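# Sort bottles onto ledges matching their cap colours

## Task

Put every bottle upright on the wall ledge whose label strip has the same colour as that bottle's cap, so the entire bottom of the bottle rests on the ledge.

## Robot and tools

Robot: two seven-joint arms, left_arm and right_arm, each ending in a two-finger gripper. Left_arm sits on the +y side of the scene; these names do not match image sides. Two fixed cameras, cam_high and cam_low, each give 896x504 images. Occasionally some disturbance briefly nudges a loose object.

Frame: a single scene frame in metres. Its origin is on the plane z = 0, directly below the midpoint between the two arm bases, which sit 0.70 m above it. +z is up and +x is forward, the direction both arms face. Orientations are quaternions written w first (qw, qx, qy, qz). The gripper's fingers point along its own +z axis and close along its own y axis. end_effector_position is the point between the pads when they are closed, less than 1 cm behind the fingertips. As the fingers close, the tips move about 17 mm further out along +z. Reported poses can be off by a few centimetres, more at long reach.

Row layout, shared by every moving tool: one flat list of 16 numbers covering both arms, even when only one arm moves. The order is x, y, z, qw, qx, qy, qz, opening for left_arm, then the same eight for right_arm. x, y, z is an absolute target position in metres in the scene frame, and the quaternion is an absolute target orientation in the same frame, so together they form a pose, not an offset. Opening runs from -1 (closed) to +1 (fully open, 0.145 m). It is a commanded value, not a width. Closing fully from open takes at least about 0.5 s.

execute_actions(actions, cameras): actions is a list of actions. Each action is a table of up to 15 rows, each row applied for one 1/30 s step. If a table has fewer than 15 rows, its last row is held for the remaining steps. An empty list just returns state and images. An action is refused for both arms if any target lies more than 0.6 m from that gripper's current position along any of the gripper's own axes. The whole call is refused if the first action fails that check or any action is malformed. cameras selects images: omitted, null or ["all"] gives all of them, [] gives none, and an unknown name invalidates the call.

move(target, speed, blend, opening_speed, blocking, cameras): target is one 16-number row or a list of up to 15 rows, without the 0.6 m check. Each gripper follows a straight path from its Hand target, turning the shorter way. speed is in m/s, from 0.002 to 1.1, default 0.25, with turns capped at twice that in rad/s. It can be one number or one per target. blend, in metres, rounds the corners of a list and defaults to 0. opening_speed is in units per second on the -1..1 scale, at least 0.2. With blocking=false the call returns after about 0.5 s while the move continues, and a new move replaces it. The total is capped at 10 s. Paths ignore obstacles and the other arm, and grippers lag, stray or overshoot speed, especially when the arm is nearly straight. Faster moves and targets set further past a contact hit and press harder. Opening changes in later list targets take effect only after everything comes to rest there. The result adds a move: line giving the ending (done, off_target, moving, held, fault) and any limits. done means at rest within 3 mm and 2 degrees. limits=paced means the pose was clipped, and limits=held means steps were withheld. Neither done nor off_target tells you whether there is contact.

wait(seconds 0 to 10): the scene runs with the last commands held, and a running move continues. stop(): brakes a running move, which needs room to stop. zoom_image(camera, region [x0,y0,x1,y1] in pixels, at most 504x504): gives a closer view of the latest image from that camera. read_manual(section="licences"): returns licence text only. finished_scene(scene): ends scene 1 or 2 permanently. The goal must still hold after the robot lets go.

Control details: each step clips the commanded orientation to within 32 degrees of the measured one. One action may not reach its target, and the Hand target line shows where each arm is actually heading, so send the remainder next. To keep an arm still, resend its last reported pose and opening. To keep a tool unchanged, resend its current command, because a 0 counts as a command. Large wrist turns can swing the elbow.

Result lines: end_effector_position and quat per arm, Hand target, Tool commands, grip_measured (measured opening on the -1..1 scale), and Joint positions (the last number is the opening in metres). Joint torques include the arm's own weight; values 3 and 4 wrap at ±28 N m, and joint velocities are labelled within noise when at rest. Calls that run actions also list positions at some intermediate steps. To hold an object, command an opening well below grip_measured. The squeeze limit is about 10 N per pad on objects up to about 11 cm wide.

Avoid the following. Dropping a bottle or releasing it while it is still moving. Slamming, hard hits or very hard pushes. Knocking anything out of the work area, which ends the scene. Contact between the two arms or grippers, including closing one gripper on the other's fingers; the clearance check does not guard gripper-to-gripper contact. Motor overheating from holding loads, keeping an arm stretched out, or pushing toward unreachable poses. A MOTOR HOT line appears from 85 °C, and at 100 °C an OVER-TEMPERATURE FAULT stops the arm for 30 to 60 s.

Each tool is called after ">>>" as name([rows], argument=value, ...), one row to a line, values as JSON.

## Session

>>> execute_actions(actions=[])

Scene clock: 0.00 s.
left_arm: end_effector_position=(+0.3554, +0.1334, +0.3763) grip_measured=+1.00 end_effector_quat_wxyz=(-0.040, -0.585, +0.680, -0.440) | right_arm: end_effector_position=(+0.4020, -0.0846, +0.4120) grip_measured=+1.00 end_effector_quat_wxyz=(+0.172, +0.783, +0.024, +0.598)
Joint positions: left_arm=[0.476 0.652 -0.724 1.144 -0.177 -0.294 0.656 0.145] | right_arm=[0.249 -0.096 -0.415 1.14 -0.092 0.203 -0.635 0.145]
Joint velocities: within noise
Joint torques (N m): no reading
Motor temperatures (°C): left_arm=[23 20 24 22 21 24 21] | right_arm=[21 23 24 21 21 21 22]
Hand target: left_arm +0.3554, +0.1334, +0.3763; -0.040, -0.585, +0.680, -0.440 | right_arm +0.4020, -0.0846, +0.4120; +0.172, +0.783, +0.024, +0.598
Tool commands: left_gripper/opening=+1.0 right_gripper/opening=+1.0

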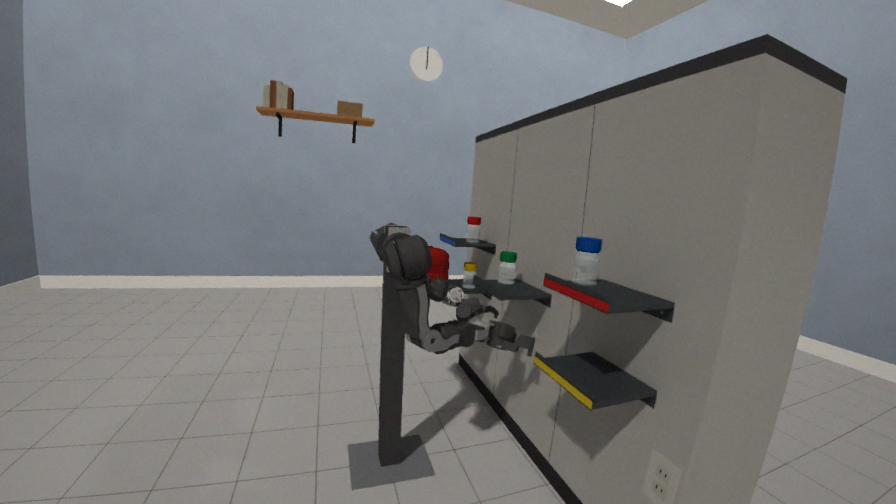

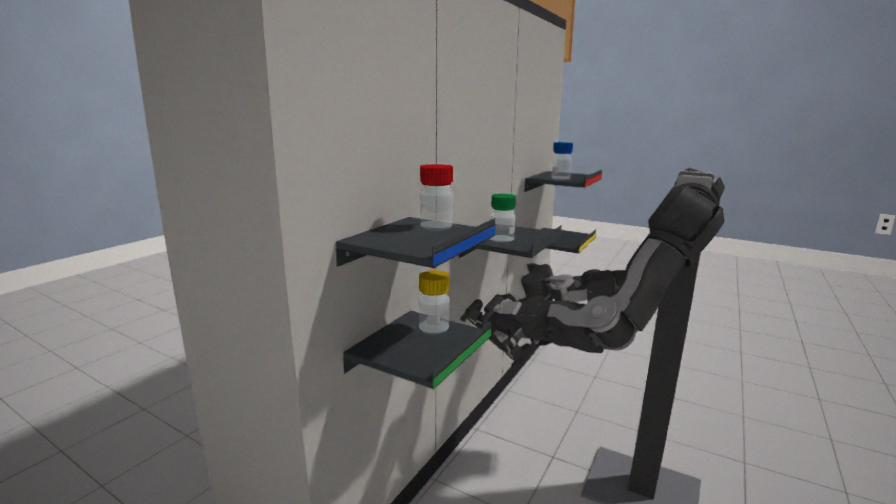

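>>> zoom_image(camera="cam_high", region=[420, 190, 700, 420])

>>> zoom_image(camera="cam_low", region=[320, 120, 640, 400])

Scaled by 1.800 from the camera's 896x504 image, which has a finer 1280x720 frame.

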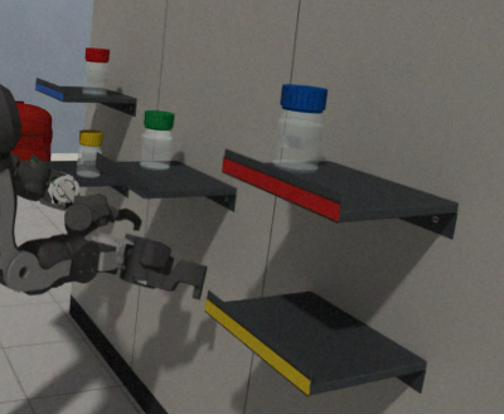

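Scaled by 1.575 from the camera's 896x504 image, which has a finer 1280x720 frame.

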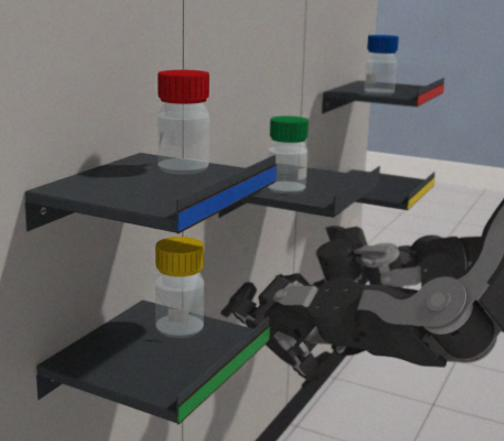

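>>> move([
  [0.26,0.2,0.45,0,0.7071,0,0.7071,0.3,0.26,-0.2,0.45,0,0.7071,0,0.7071,0.3],
  [0.24,0.32,0.58,0,0.7071,0,0.7071,0.3,0.24,-0.32,0.58,0,0.7071,0,0.7071,0.3],
], speed=0.2)

Scene clock: 162.10 s.
left_arm: end_effector_position=(+0.2398, +0.3211, +0.5818) grip_measured=+0.30 end_effector_quat_wxyz=(-0.003, +0.705, +0.001, +0.709) | right_arm: end_effector_position=(+0.2399, -0.3204, +0.5803) grip_measured=+0.30 end_effector_quat_wxyz=(+0.002, +0.706, -0.001, +0.708)
Joint positions: left_arm=[-0.819 0.58 0.746 2.101 0.88 0.038 0.208 0.098] | right_arm=[-1.244 0.92 0.761 2.1 1.101 -0.351 -0.048 0.098]
Joint velocities: within noise
Joint torques (N m): left_arm=[-0.33 4.07 1.4 3.22 0.31 -0.54 0.2] | right_arm=[-0.28 2.49 3.51 1.72 0.17 -0.41 0.17]
Motor temperatures (°C): left_arm=[27 21 25 23 22 24 21] | right_arm=[23 23 23 23 21 21 21]
Hand target: left_arm +0.2400, +0.3200, +0.5800; +0.000, +0.707, +0.000, +0.707 | right_arm +0.2400, -0.3201, +0.5801; +0.000, +0.707, +0.000, +0.707
Off the commanded pose: left_arm 0.002 m, 1 deg | right_arm 0.000 m, 0 deg.
move: done

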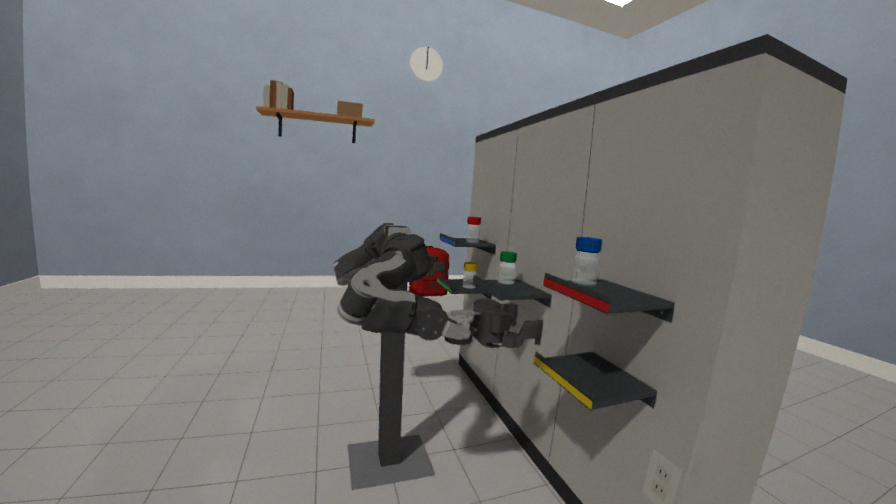

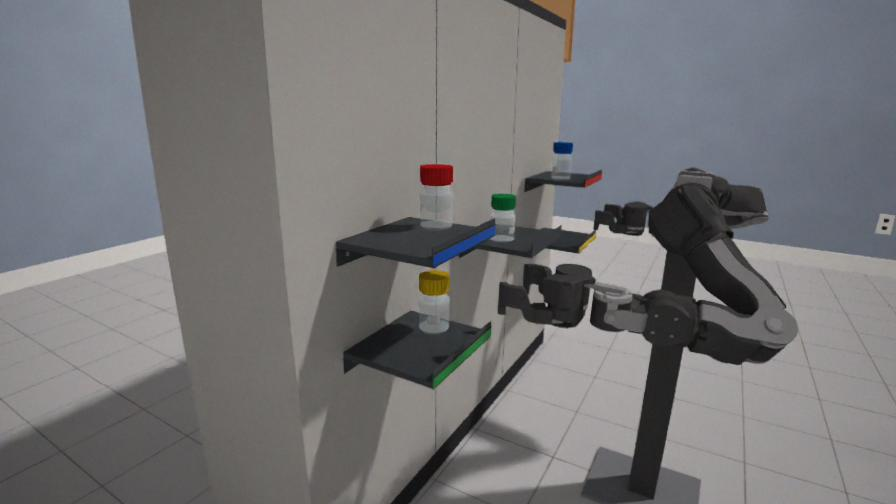

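>>> zoom_image(camera="cam_low", region=[380, 240, 620, 375])

>>> zoom_image(camera="cam_high", region=[420, 200, 680, 420])

>>> zoom_image(camera="cam_low", region=[480, 120, 700, 270])

Scaled by 2.100 from the camera's 896x504 image, which has a finer 1280x720 frame.

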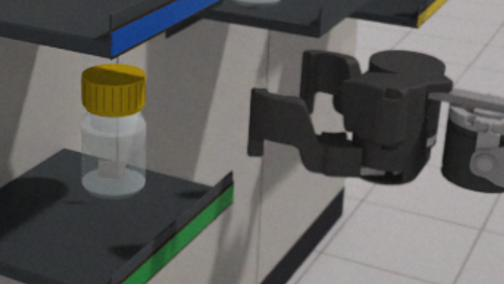

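Scaled by 1.938 from the camera's 896x504 image, which has a finer 1280x720 frame.

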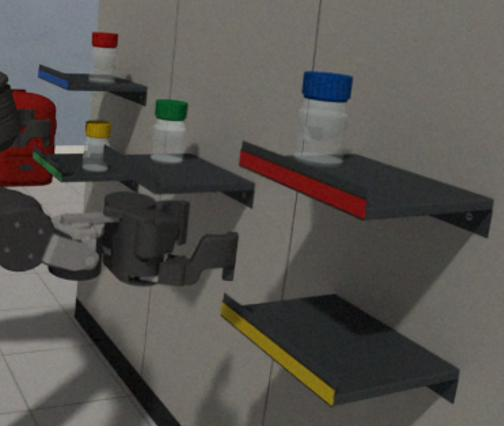

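Scaled by 2.291 from the camera's 896x504 image, which has a finer 1280x720 frame.

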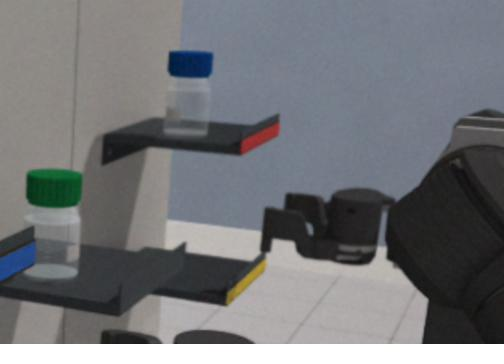

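>>> move([
  [0.23,0.325,0.52,0,0.7071,0,0.7071,1,0.23,-0.345,0.725,0,0.7071,0,0.7071,1],
  [0.32,0.325,0.52,0,0.7071,0,0.7071,1,0.31,-0.345,0.725,0,0.7071,0,0.7071,1],
], speed=0.2)

>>> zoom_image(camera="cam_low", region=[380, 240, 620, 375])

>>> zoom_image(camera="cam_high", region=[420, 200, 680, 420])

>>> zoom_image(camera="cam_low", region=[480, 120, 700, 270])

Scene clock: 211.50 s.
left_arm: end_effector_position=(+0.3052, +0.3300, +0.5245) grip_measured=+1.00 end_effector_quat_wxyz=(-0.033, +0.692, +0.036, +0.721) | right_arm: end_effector_position=(+0.3098, -0.3444, +0.7262) grip_measured=+1.00 end_effector_quat_wxyz=(+0.000, +0.707, +0.003, +0.708)
Joint positions: left_arm=[-0.167 1.421 -0.641 1.75 1.173 -0.785 -0.478 0.145] | right_arm=[-1.172 1.262 1.421 1.96 1.544 0.258 -0.081 0.145]
Joint velocities: within noise
Joint torques (N m): left_arm=[13.04 2.81 5.01 -8.08 1.74 1.9 4.32] | right_arm=[1.54 2.78 3.19 0.62 0.12 -0.54 -0.14]
Motor temperatures (°C): left_arm=[26 23 25 23 22 26 25] | right_arm=[21 23 24 21 20 21 21]
Hand target: left_arm +0.3160, +0.3251, +0.5213; -0.008, +0.705, +0.006, +0.709 | right_arm +0.3100, -0.3450, +0.7250; +0.000, +0.707, +0.000, +0.707
Off the commanded pose: left_arm 0.016 m, 6 deg | right_arm 0.001 m, 0 deg.
move: off_target (left_arm)

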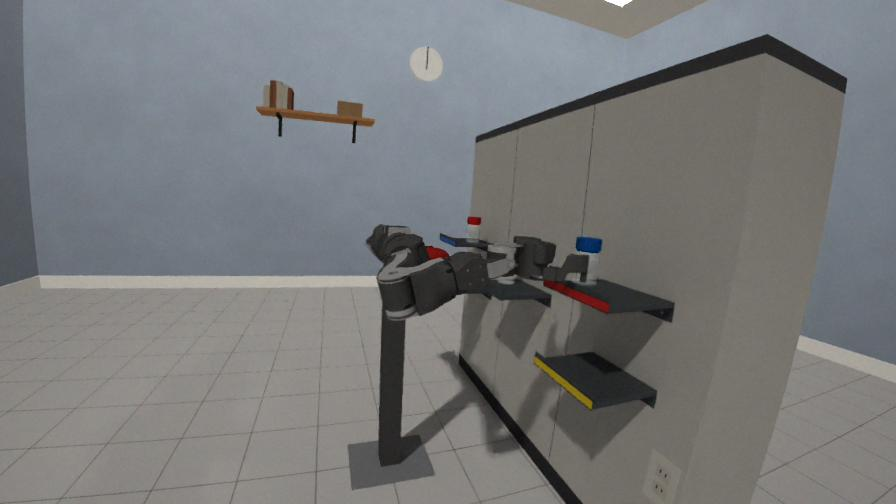

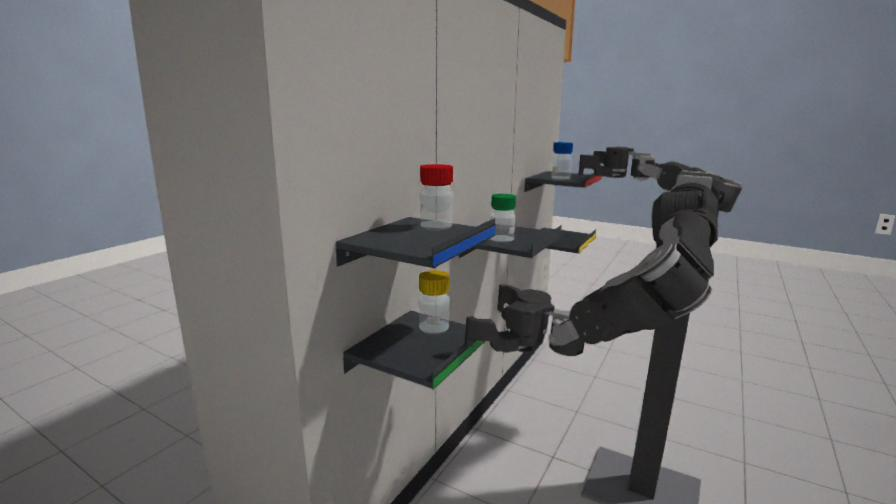

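Scaled by 2.100 from the camera's 896x504 image, which has a finer 1280x720 frame.

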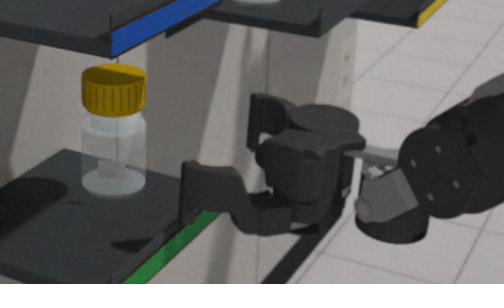

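Scaled by 1.938 from the camera's 896x504 image, which has a finer 1280x720 frame.

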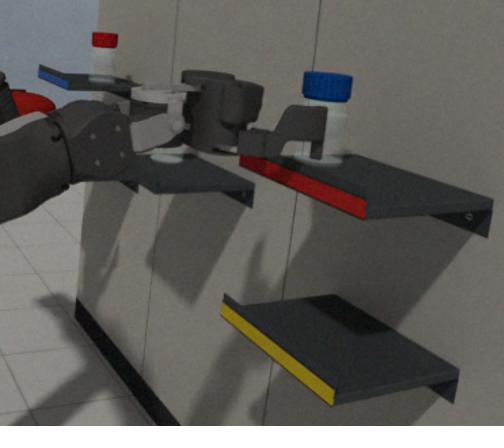

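Scaled by 2.291 from the camera's 896x504 image, which has a finer 1280x720 frame.

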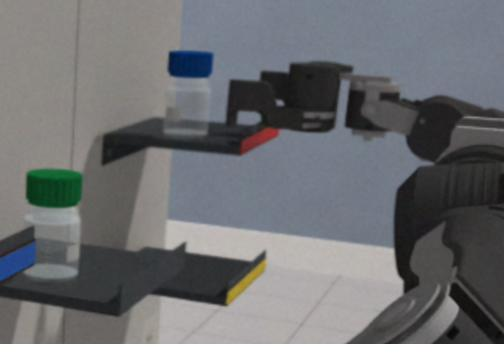

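>>> move([
  [0.24,0.325,0.56,0,0.7071,0,0.7071,1,0.31,-0.345,0.725,0,0.7071,0,0.7071,1],
  [0.30,0.325,0.56,0,0.7071,0,0.7071,1,0.31,-0.345,0.74,0,0.7071,0,0.7071,1],
], speed=0.15)

>>> zoom_image(camera="cam_low", region=[380, 240, 620, 375])

>>> zoom_image(camera="cam_high", region=[420, 200, 680, 420])

Scene clock: 229.57 s.
left_arm: end_effector_position=(+0.2999, +0.3253, +0.5604) grip_measured=+1.00 end_effector_quat_wxyz=(-0.001, +0.706, +0.001, +0.708) | right_arm: end_effector_position=(+0.3095, -0.3445, +0.7421) grip_measured=+1.00 end_effector_quat_wxyz=(+0.000, +0.704, +0.002, +0.710)
Joint positions: left_arm=[0.761 1.65 -1.548 1.874 1.352 -0.766 -0.317 0.145] | right_arm=[-1.089 1.279 1.428 1.949 1.558 0.339 -0.089 0.145]
Joint velocities: within noise
Joint torques (N m): left_arm=[3.42 4.92 2.47 0.92 0.06 -0.51 0.24] | right_arm=[2.33 3.68 2.81 0.2 0.14 -0.32 -0.16]
Motor temperatures (°C): left_arm=[31 22 27 26 25 29 52] | right_arm=[21 23 24 21 20 21 21]
Hand target: left_arm +0.3000, +0.3250, +0.5600; +0.000, +0.707, +0.000, +0.707 | right_arm +0.3100, -0.3450, +0.7400; +0.000, +0.707, +0.000, +0.707
Off the commanded pose: left_arm 0.001 m, 0 deg | right_arm 0.002 m, 1 deg.
joint sent to its limit (right arm) — joint 5 (forearm roll), upper limit. The joint targets still meet the commanded pose.
move: done

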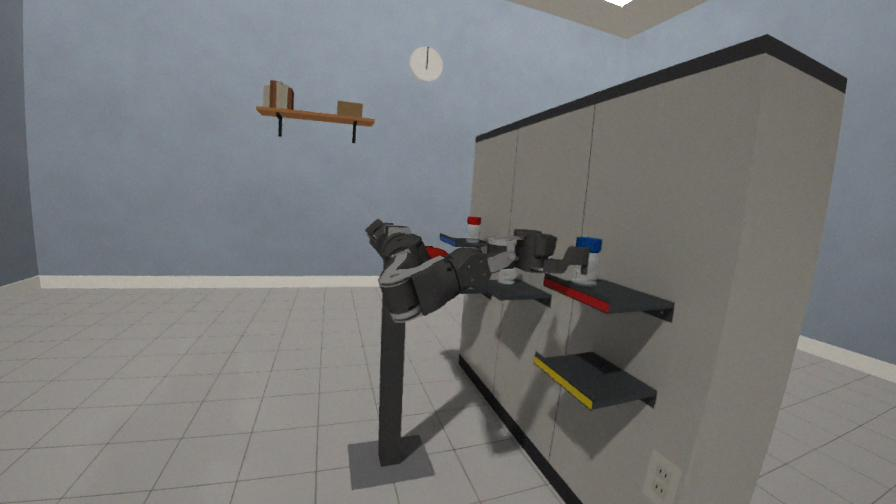

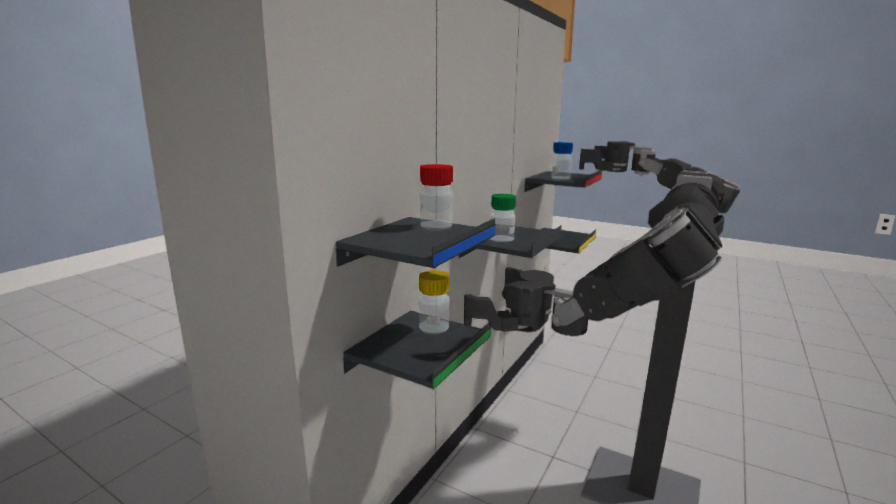

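Scaled by 2.100 from the camera's 896x504 image, which has a finer 1280x720 frame.

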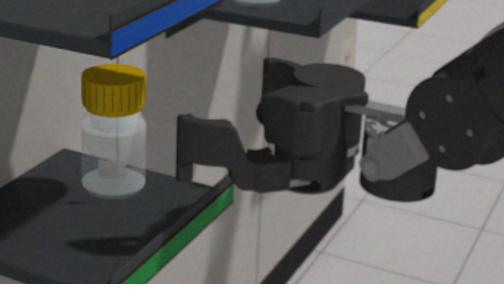

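Scaled by 1.938 from the camera's 896x504 image, which has a finer 1280x720 frame.

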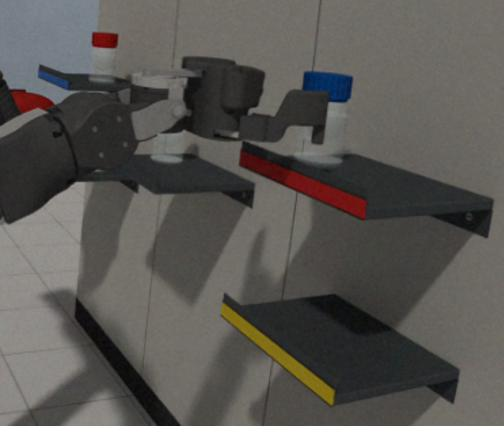

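>>> move([
  [0.30,0.325,0.555,0,0.7934,0,0.6088,1,0.31,-0.345,0.755,0,0.7934,0,0.6088,1],
  [0.37,0.325,0.54,0,0.7934,0,0.6088,1,0.37,-0.345,0.75,0,0.7934,0,0.6088,1],
], speed=0.15)

>>> zoom_image(camera="cam_low", region=[380, 240, 620, 375])

>>> zoom_image(camera="cam_high", region=[420, 200, 680, 420])

>>> zoom_image(camera="cam_low", region=[480, 120, 700, 270])

Scene clock: 275.33 s.
left_arm: end_effector_position=(+0.3701, +0.3250, +0.5394) grip_measured=+1.00 end_effector_quat_wxyz=(+0.000, +0.793, +0.002, +0.609) | right_arm: end_effector_position=(+0.3700, -0.3448, +0.7490) grip_measured=+1.00 end_effector_quat_wxyz=(+0.007, +0.791, +0.041, +0.611)
Joint positions: left_arm=[0.889 1.427 -1.362 1.649 1.498 -0.203 -0.226 0.145] | right_arm=[-1.148 1.65 1.564 1.593 1.559 0.673 -0.033 0.145]
Joint velocities: within noise
Joint torques (N m): left_arm=[5.92 4.68 3.26 0.87 -0.02 -0.52 0.25] | right_arm=[3.81 3.65 4.93 -0.05 0.12 -0.31 -0.19]
Motor temperatures (°C): left_arm=[25 23 26 23 22 26 28] | right_arm=[22 23 24 20 20 20 21]
Hand target: left_arm +0.3700, +0.3250, +0.5400; +0.000, +0.793, +0.000, +0.609 | right_arm +0.3700, -0.3453, +0.7499; +0.008, +0.791, +0.039, +0.611
Off the commanded pose: left_arm 0.001 m, 0 deg | right_arm 0.001 m, 5 deg.
joint sent to its limit (right arm) — joint 3 (upper arm roll), upper limit; joint 5 (forearm roll), upper limit. The joint targets are off in orientation, not in position.
move: off_target (right_arm)

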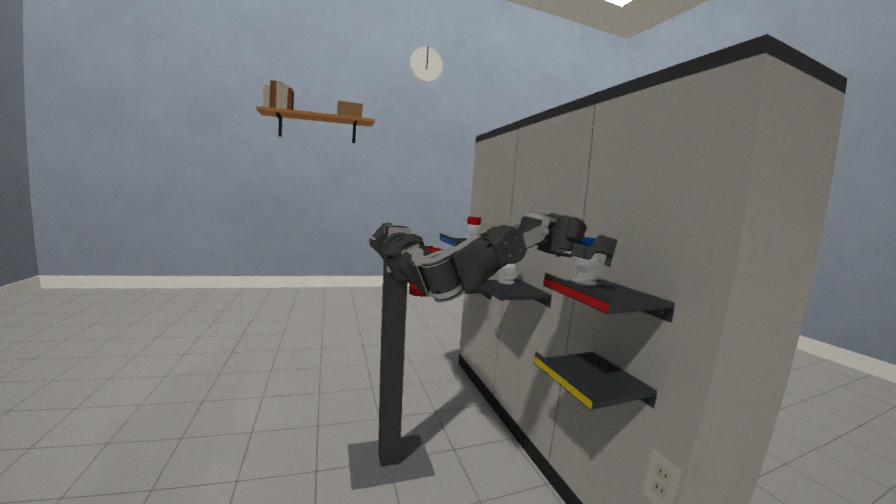

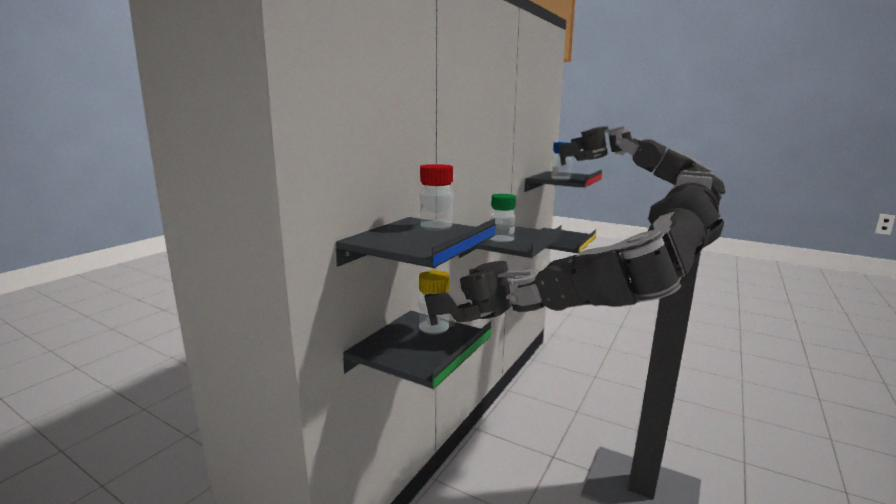

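Scaled by 2.100 from the camera's 896x504 image, which has a finer 1280x720 frame.

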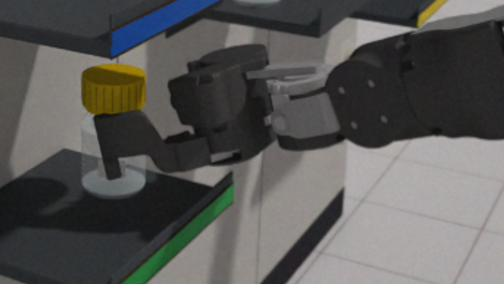

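Scaled by 1.938 from the camera's 896x504 image, which has a finer 1280x720 frame.

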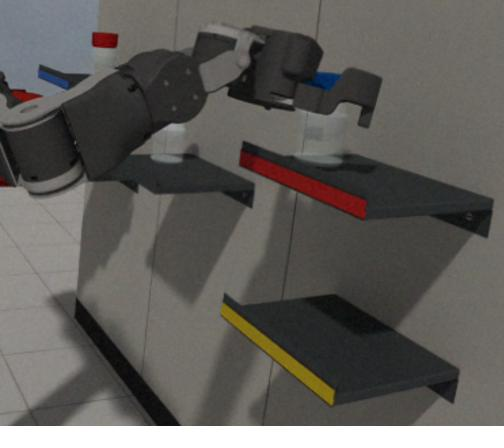

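Scaled by 2.291 from the camera's 896x504 image, which has a finer 1280x720 frame.

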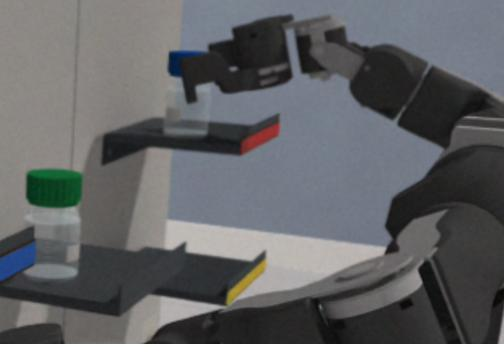

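>>> move([
  [0.42,0.325,0.532,0,0.7934,0,0.6088,1,0.405,-0.345,0.743,0,0.7547,0,0.6561,1],
], speed=0.1)

>>> zoom_image(camera="cam_low", region=[380, 240, 620, 375])

>>> zoom_image(camera="cam_high", region=[420, 200, 680, 420])

>>> zoom_image(camera="cam_low", region=[480, 120, 700, 270])

Scene clock: 307.03 s.
left_arm: end_effector_position=(+0.4199, +0.3256, +0.5320) grip_measured=+1.00 end_effector_quat_wxyz=(-0.001, +0.793, +0.002, +0.609) | right_arm: end_effector_position=(+0.4050, -0.3448, +0.7418) grip_measured=+1.00 end_effector_quat_wxyz=(+0.010, +0.754, +0.026, +0.656)
Joint positions: left_arm=[0.98 1.21 -1.361 1.378 1.479 -0.12 -0.166 0.145] | right_arm=[-1.294 1.744 1.565 1.501 1.559 0.413 -0.07 0.145]
Joint velocities: within noise
Joint torques (N m): left_arm=[7.71 3.65 3.15 0.76 0.01 -0.53 0.25] | right_arm=[4.34 2.25 4.93 0.4 0.1 -0.58 -0.17]
Motor temperatures (°C): left_arm=[26 23 27 22 22 26 27] | right_arm=[22 23 25 20 20 20 21]
Hand target: left_arm +0.4200, +0.3251, +0.5320; +0.000, +0.793, +0.000, +0.609 | right_arm +0.4050, -0.3452, +0.7430; +0.011, +0.752, +0.025, +0.658
Off the commanded pose: left_arm 0.001 m, 0 deg | right_arm 0.001 m, 3 deg.
joint sent to its limit (right arm) — joint 3 (upper arm roll), upper limit; joint 5 (forearm roll), upper limit. The joint targets are off in orientation, not in position.
move: off_target (right_arm)

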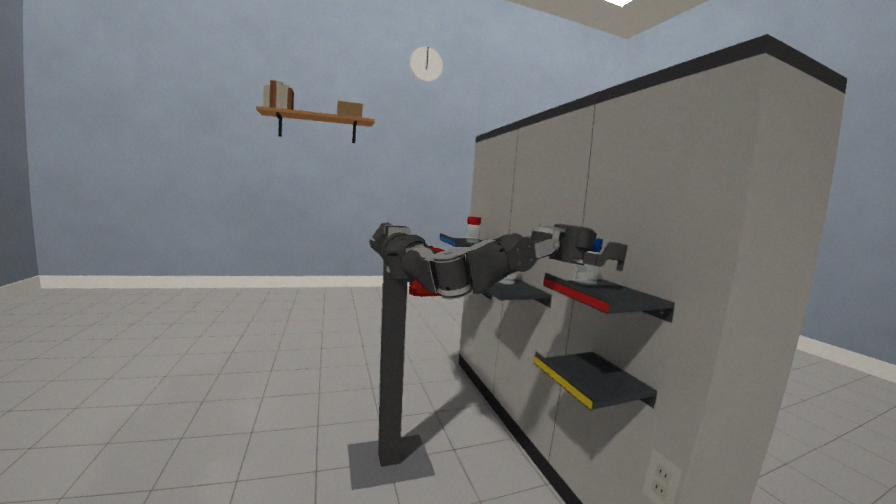

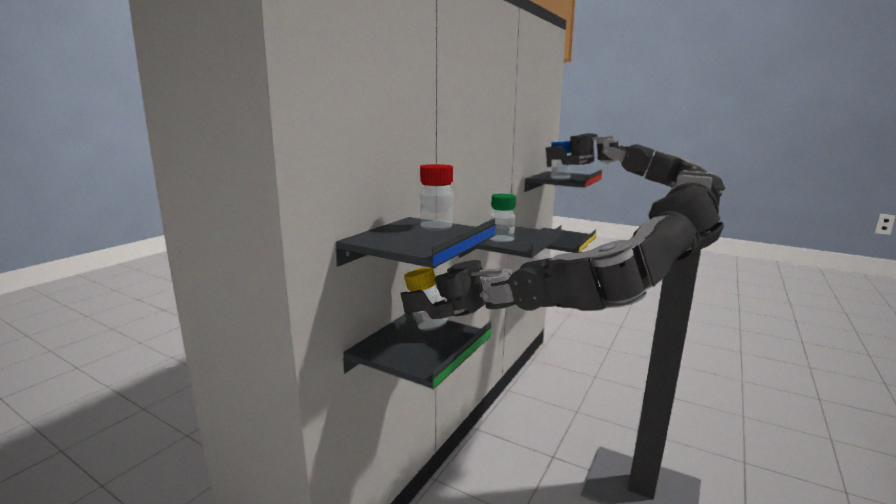

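Scaled by 2.100 from the camera's 896x504 image, which has a finer 1280x720 frame.

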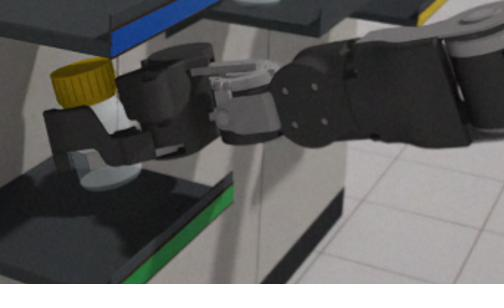

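Scaled by 1.938 from the camera's 896x504 image, which has a finer 1280x720 frame.

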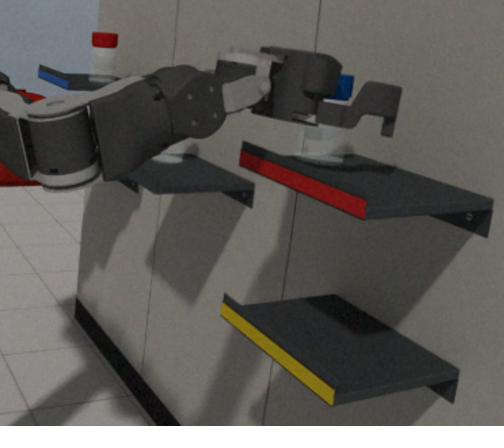

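Scaled by 2.291 from the camera's 896x504 image, which has a finer 1280x720 frame.

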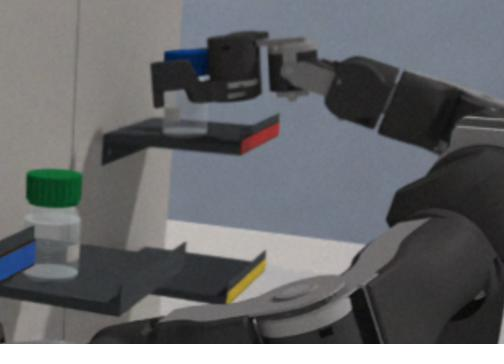

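>>> move([
  [0.38,0.325,0.54,0,0.7934,0,0.6088,1,0.37,-0.345,0.743,0,0.7547,0,0.6561,1],
], speed=0.05)

>>> zoom_image(camera="cam_low", region=[380, 240, 620, 375])

>>> zoom_image(camera="cam_high", region=[420, 200, 680, 420])

>>> zoom_image(camera="cam_low", region=[480, 120, 700, 270])

Scene clock: 332.30 s.
left_arm: end_effector_position=(+0.3808, +0.3245, +0.5422) grip_measured=+1.00 end_effector_quat_wxyz=(+0.001, +0.792, -0.002, +0.611) | right_arm: end_effector_position=(+0.3701, -0.3448, +0.7419) grip_measured=+1.00 end_effector_quat_wxyz=(+0.011, +0.751, +0.030, +0.659)
Joint positions: left_arm=[0.921 1.39 -1.361 1.602 1.493 -0.173 -0.208 0.145] | right_arm=[-1.255 1.59 1.565 1.667 1.559 0.442 -0.077 0.145]
Joint velocities: within noise
Joint torques (N m): left_arm=[5.05 4 2.74 1.01 0.09 -0.67 -0.04] | right_arm=[3.81 2.62 4.89 0.2 0.1 -0.3 -0.15]
Motor temperatures (°C): left_arm=[28 23 27 22 22 26 26] | right_arm=[22 23 26 20 20 21 21]
Hand target: left_arm +0.3800, +0.3251, +0.5401; +0.000, +0.793, +0.000, +0.609 | right_arm +0.3700, -0.3452, +0.7429; +0.012, +0.751, +0.029, +0.659
Off the commanded pose: left_arm 0.002 m, 0 deg | right_arm 0.001 m, 4 deg.
joint sent to its limit (right arm) — joint 3 (upper arm roll), upper limit; joint 5 (forearm roll), upper limit. The joint targets are off in orientation, not in position.
move: off_target (right_arm)

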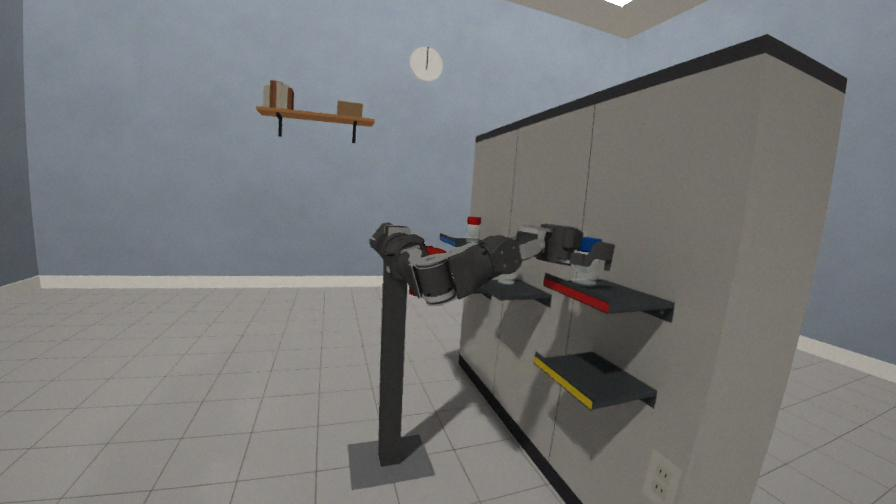

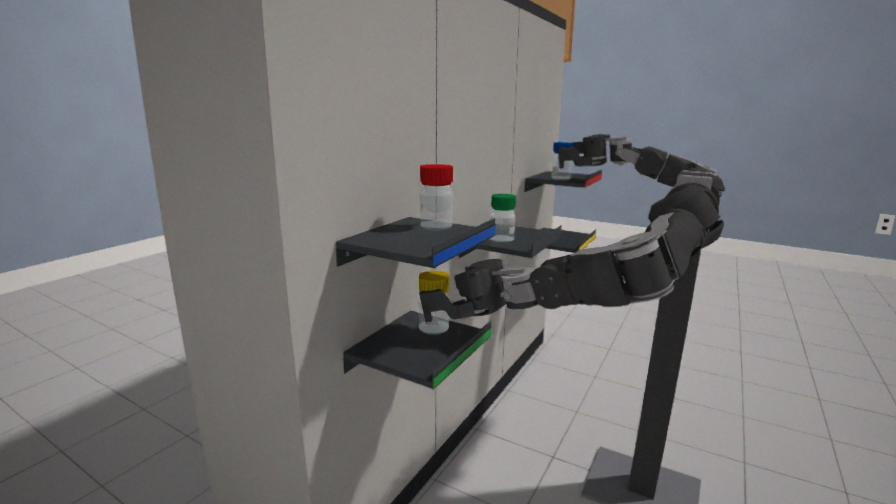

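Scaled by 2.100 from the camera's 896x504 image, which has a finer 1280x720 frame.

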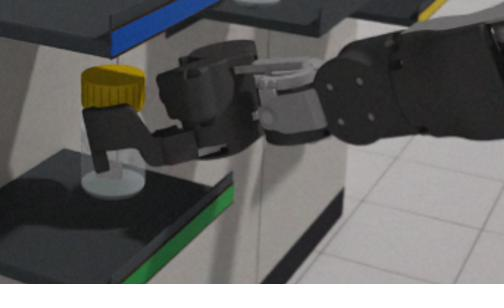

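Scaled by 1.938 from the camera's 896x504 image, which has a finer 1280x720 frame.

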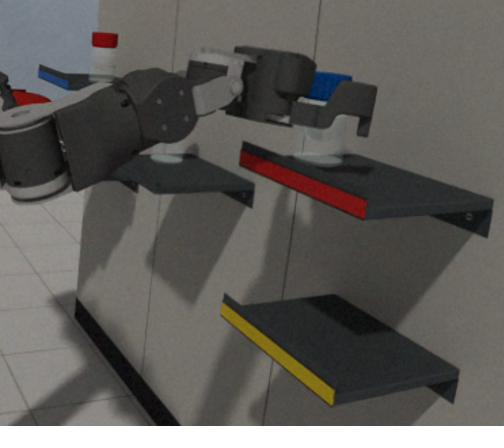

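Scaled by 2.291 from the camera's 896x504 image, which has a finer 1280x720 frame.

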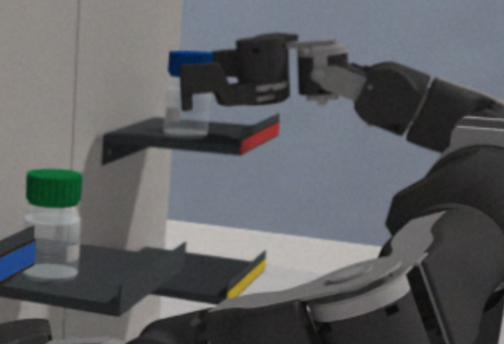

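>>> move([
  [0.383,0.325,0.54,0,0.7934,0,0.6088,-0.7,0.37,-0.345,0.743,0,0.7547,0,0.6561,-0.7],
], speed=0.05, opening_speed=1.2)

>>> zoom_image(camera="cam_low", region=[380, 240, 620, 375])

>>> zoom_image(camera="cam_high", region=[420, 200, 680, 420])

>>> zoom_image(camera="cam_low", region=[480, 120, 700, 270])

Scene clock: 353.43 s.
left_arm: end_effector_position=(+0.3824, +0.3275, +0.5400) grip_measured=-0.26 end_effector_quat_wxyz=(-0.004, +0.794, +0.002, +0.608) | right_arm: end_effector_position=(+0.3701, -0.3443, +0.7416) grip_measured=-0.24 end_effector_quat_wxyz=(+0.011, +0.752, +0.031, +0.659)
Joint positions: left_arm=[0.922 1.381 -1.361 1.588 1.495 -0.168 -0.215 0.056] | right_arm=[-1.255 1.591 1.565 1.668 1.559 0.444 -0.076 0.058]
Joint velocities: within noise
Joint torques (N m): left_arm=[6.13 3.36 3.26 1.09 0.02 -0.65 0.25] | right_arm=[3.94 2.41 4.79 0.06 0.11 -0.41 -0.16]
Motor temperatures (°C): left_arm=[26 23 27 22 22 26 26] | right_arm=[22 23 26 20 20 20 21]
Hand target: left_arm +0.3830, +0.3250, +0.5400; +0.000, +0.793, +0.000, +0.609 | right_arm +0.3700, -0.3452, +0.7429; +0.012, +0.751, +0.029, +0.659
Off the commanded pose: left_arm 0.003 m, 1 deg | right_arm 0.002 m, 4 deg.
joint sent to its limit (right arm) — joint 3 (upper arm roll), upper limit; joint 5 (forearm roll), upper limit. The joint targets are off in orientation, not in position.
move: off_target (right_arm)

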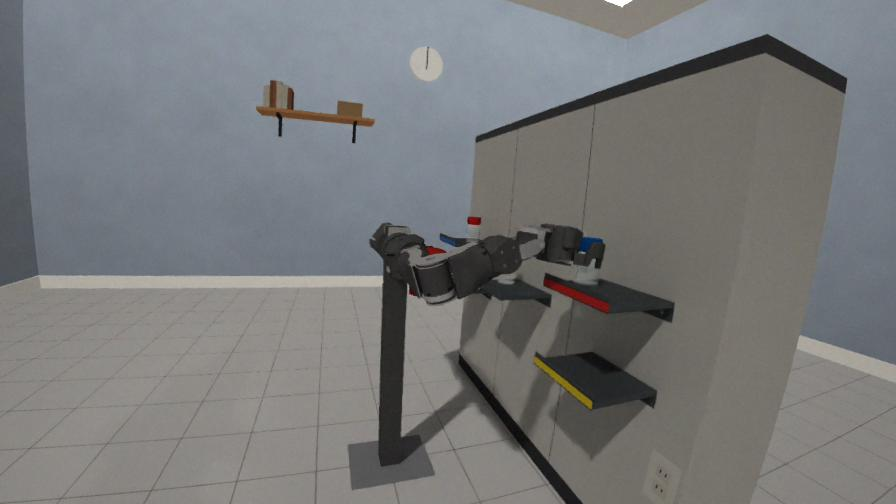

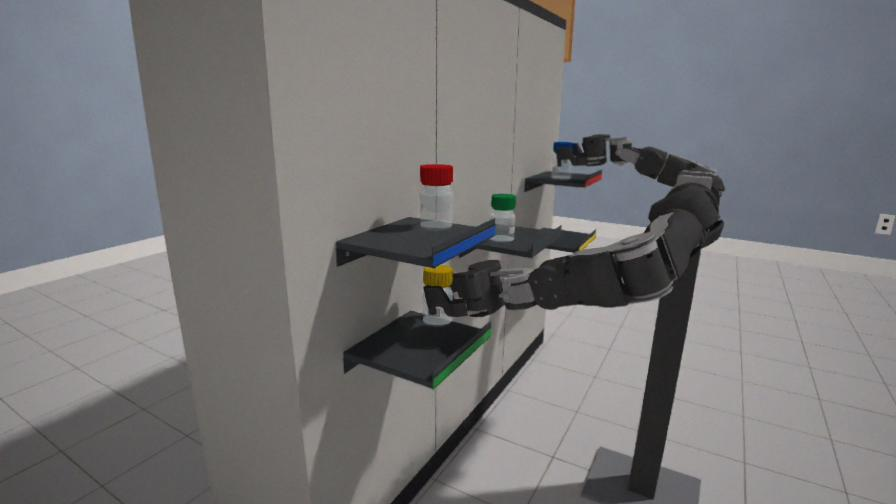

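Scaled by 2.100 from the camera's 896x504 image, which has a finer 1280x720 frame.

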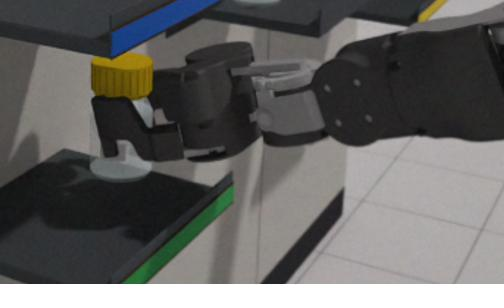

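Scaled by 1.938 from the camera's 896x504 image, which has a finer 1280x720 frame.

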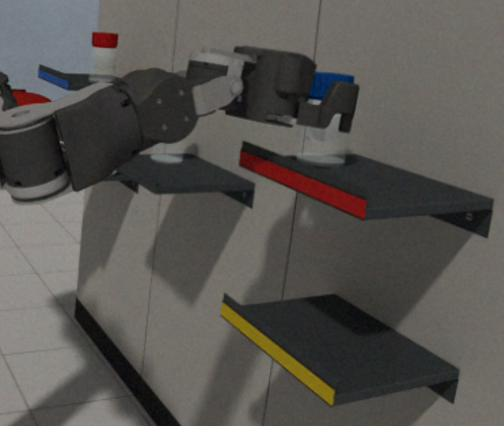

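Scaled by 2.291 from the camera's 896x504 image, which has a finer 1280x720 frame.

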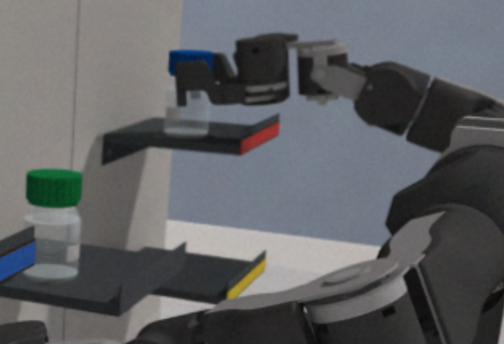

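>>> move([
  [0.383,0.325,0.575,0,0.7934,0,0.6088,-0.7,0.37,-0.345,0.743,0,0.7547,0,0.6561,-0.7],
  [0.25,0.30,0.62,0,0.7934,0,0.6088,-0.7,0.37,-0.345,0.743,0,0.7547,0,0.6561,-0.7],
  [0.28,0.12,0.73,0,0.7934,0,0.6088,-0.7,0.37,-0.345,0.743,0,0.7547,0,0.6561,-0.7],
  [0.32,-0.09,0.73,0,0.7934,0,0.6088,-0.7,0.37,-0.345,0.743,0,0.7547,0,0.6561,-0.7],
], speed=0.12)

>>> zoom_image(camera="cam_low", region=[380, 140, 620, 320])

>>> zoom_image(camera="cam_high", region=[420, 200, 680, 420])

Scene clock: 393.83 s.
left_arm: end_effector_position=(+0.3204, -0.0906, +0.7299) grip_measured=-0.27 end_effector_quat_wxyz=(+0.104, +0.729, -0.080, +0.672) | right_arm: end_effector_position=(+0.3701, -0.3443, +0.7416) grip_measured=-0.24 end_effector_quat_wxyz=(+0.011, +0.752, +0.031, +0.659)
Joint positions: left_arm=[1.153 -0.163 -1.026 1.844 1.351 0.624 -1.576 0.055] | right_arm=[-1.255 1.591 1.565 1.668 1.559 0.444 -0.076 0.058]
Joint velocities: within noise
Joint torques (N m): left_arm=[7.27 -1.73 1.88 1.87 -0.47 -0.15 -0.01] | right_arm=[3.92 2.36 4.82 0.1 0.1 -0.42 -0.17]
Motor temperatures (°C): left_arm=[26 23 27 21 22 26 25] | right_arm=[22 23 26 20 20 20 21]
Hand target: left_arm +0.3203, -0.0900, +0.7298; +0.102, +0.728, -0.077, +0.673 | right_arm +0.3700, -0.3452, +0.7429; +0.012, +0.751, +0.029, +0.659
Off the commanded pose: left_arm 0.001 m, 18 deg | right_arm 0.002 m, 4 deg.
joint sent to its limit (left arm) — joint 2 (shoulder roll), lower limit; joint 7 (wrist yaw), lower limit. The joint targets are off in orientation, not in position.
joint sent to its limit (right arm) — joint 3 (upper arm roll), upper limit; joint 5 (forearm roll), upper limit. The joint targets are off in orientation, not in position.
move: off_target (left_arm, right_arm); limits=paced

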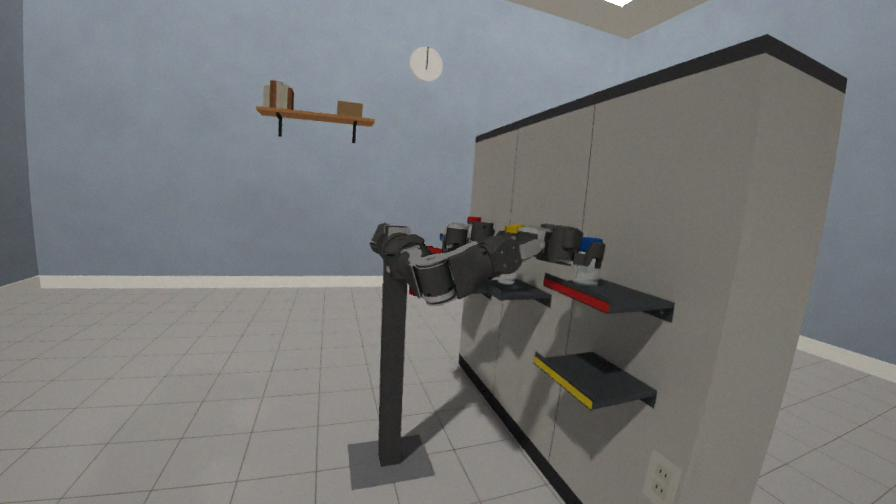

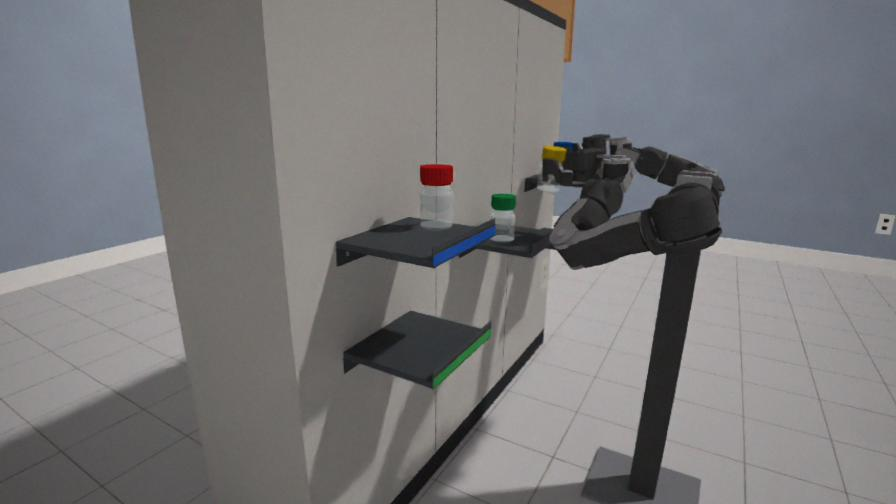

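Scaled by 2.100 from the camera's 896x504 image, which has a finer 1280x720 frame.

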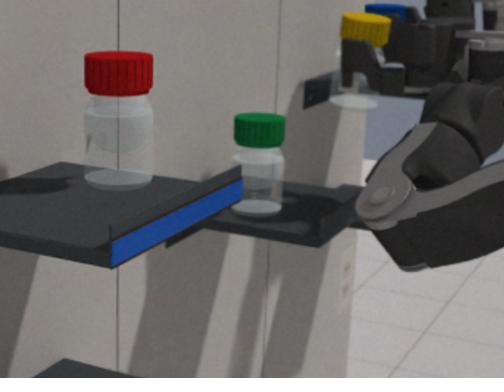

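Scaled by 1.938 from the camera's 896x504 image, which has a finer 1280x720 frame.

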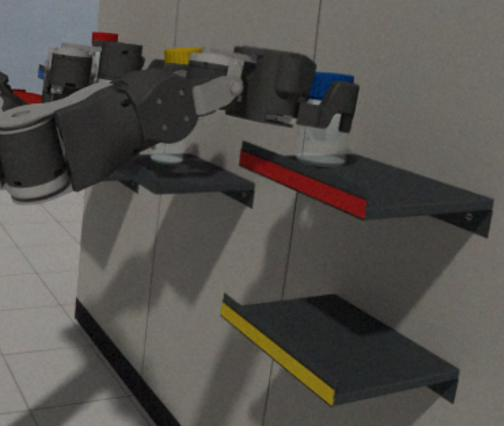

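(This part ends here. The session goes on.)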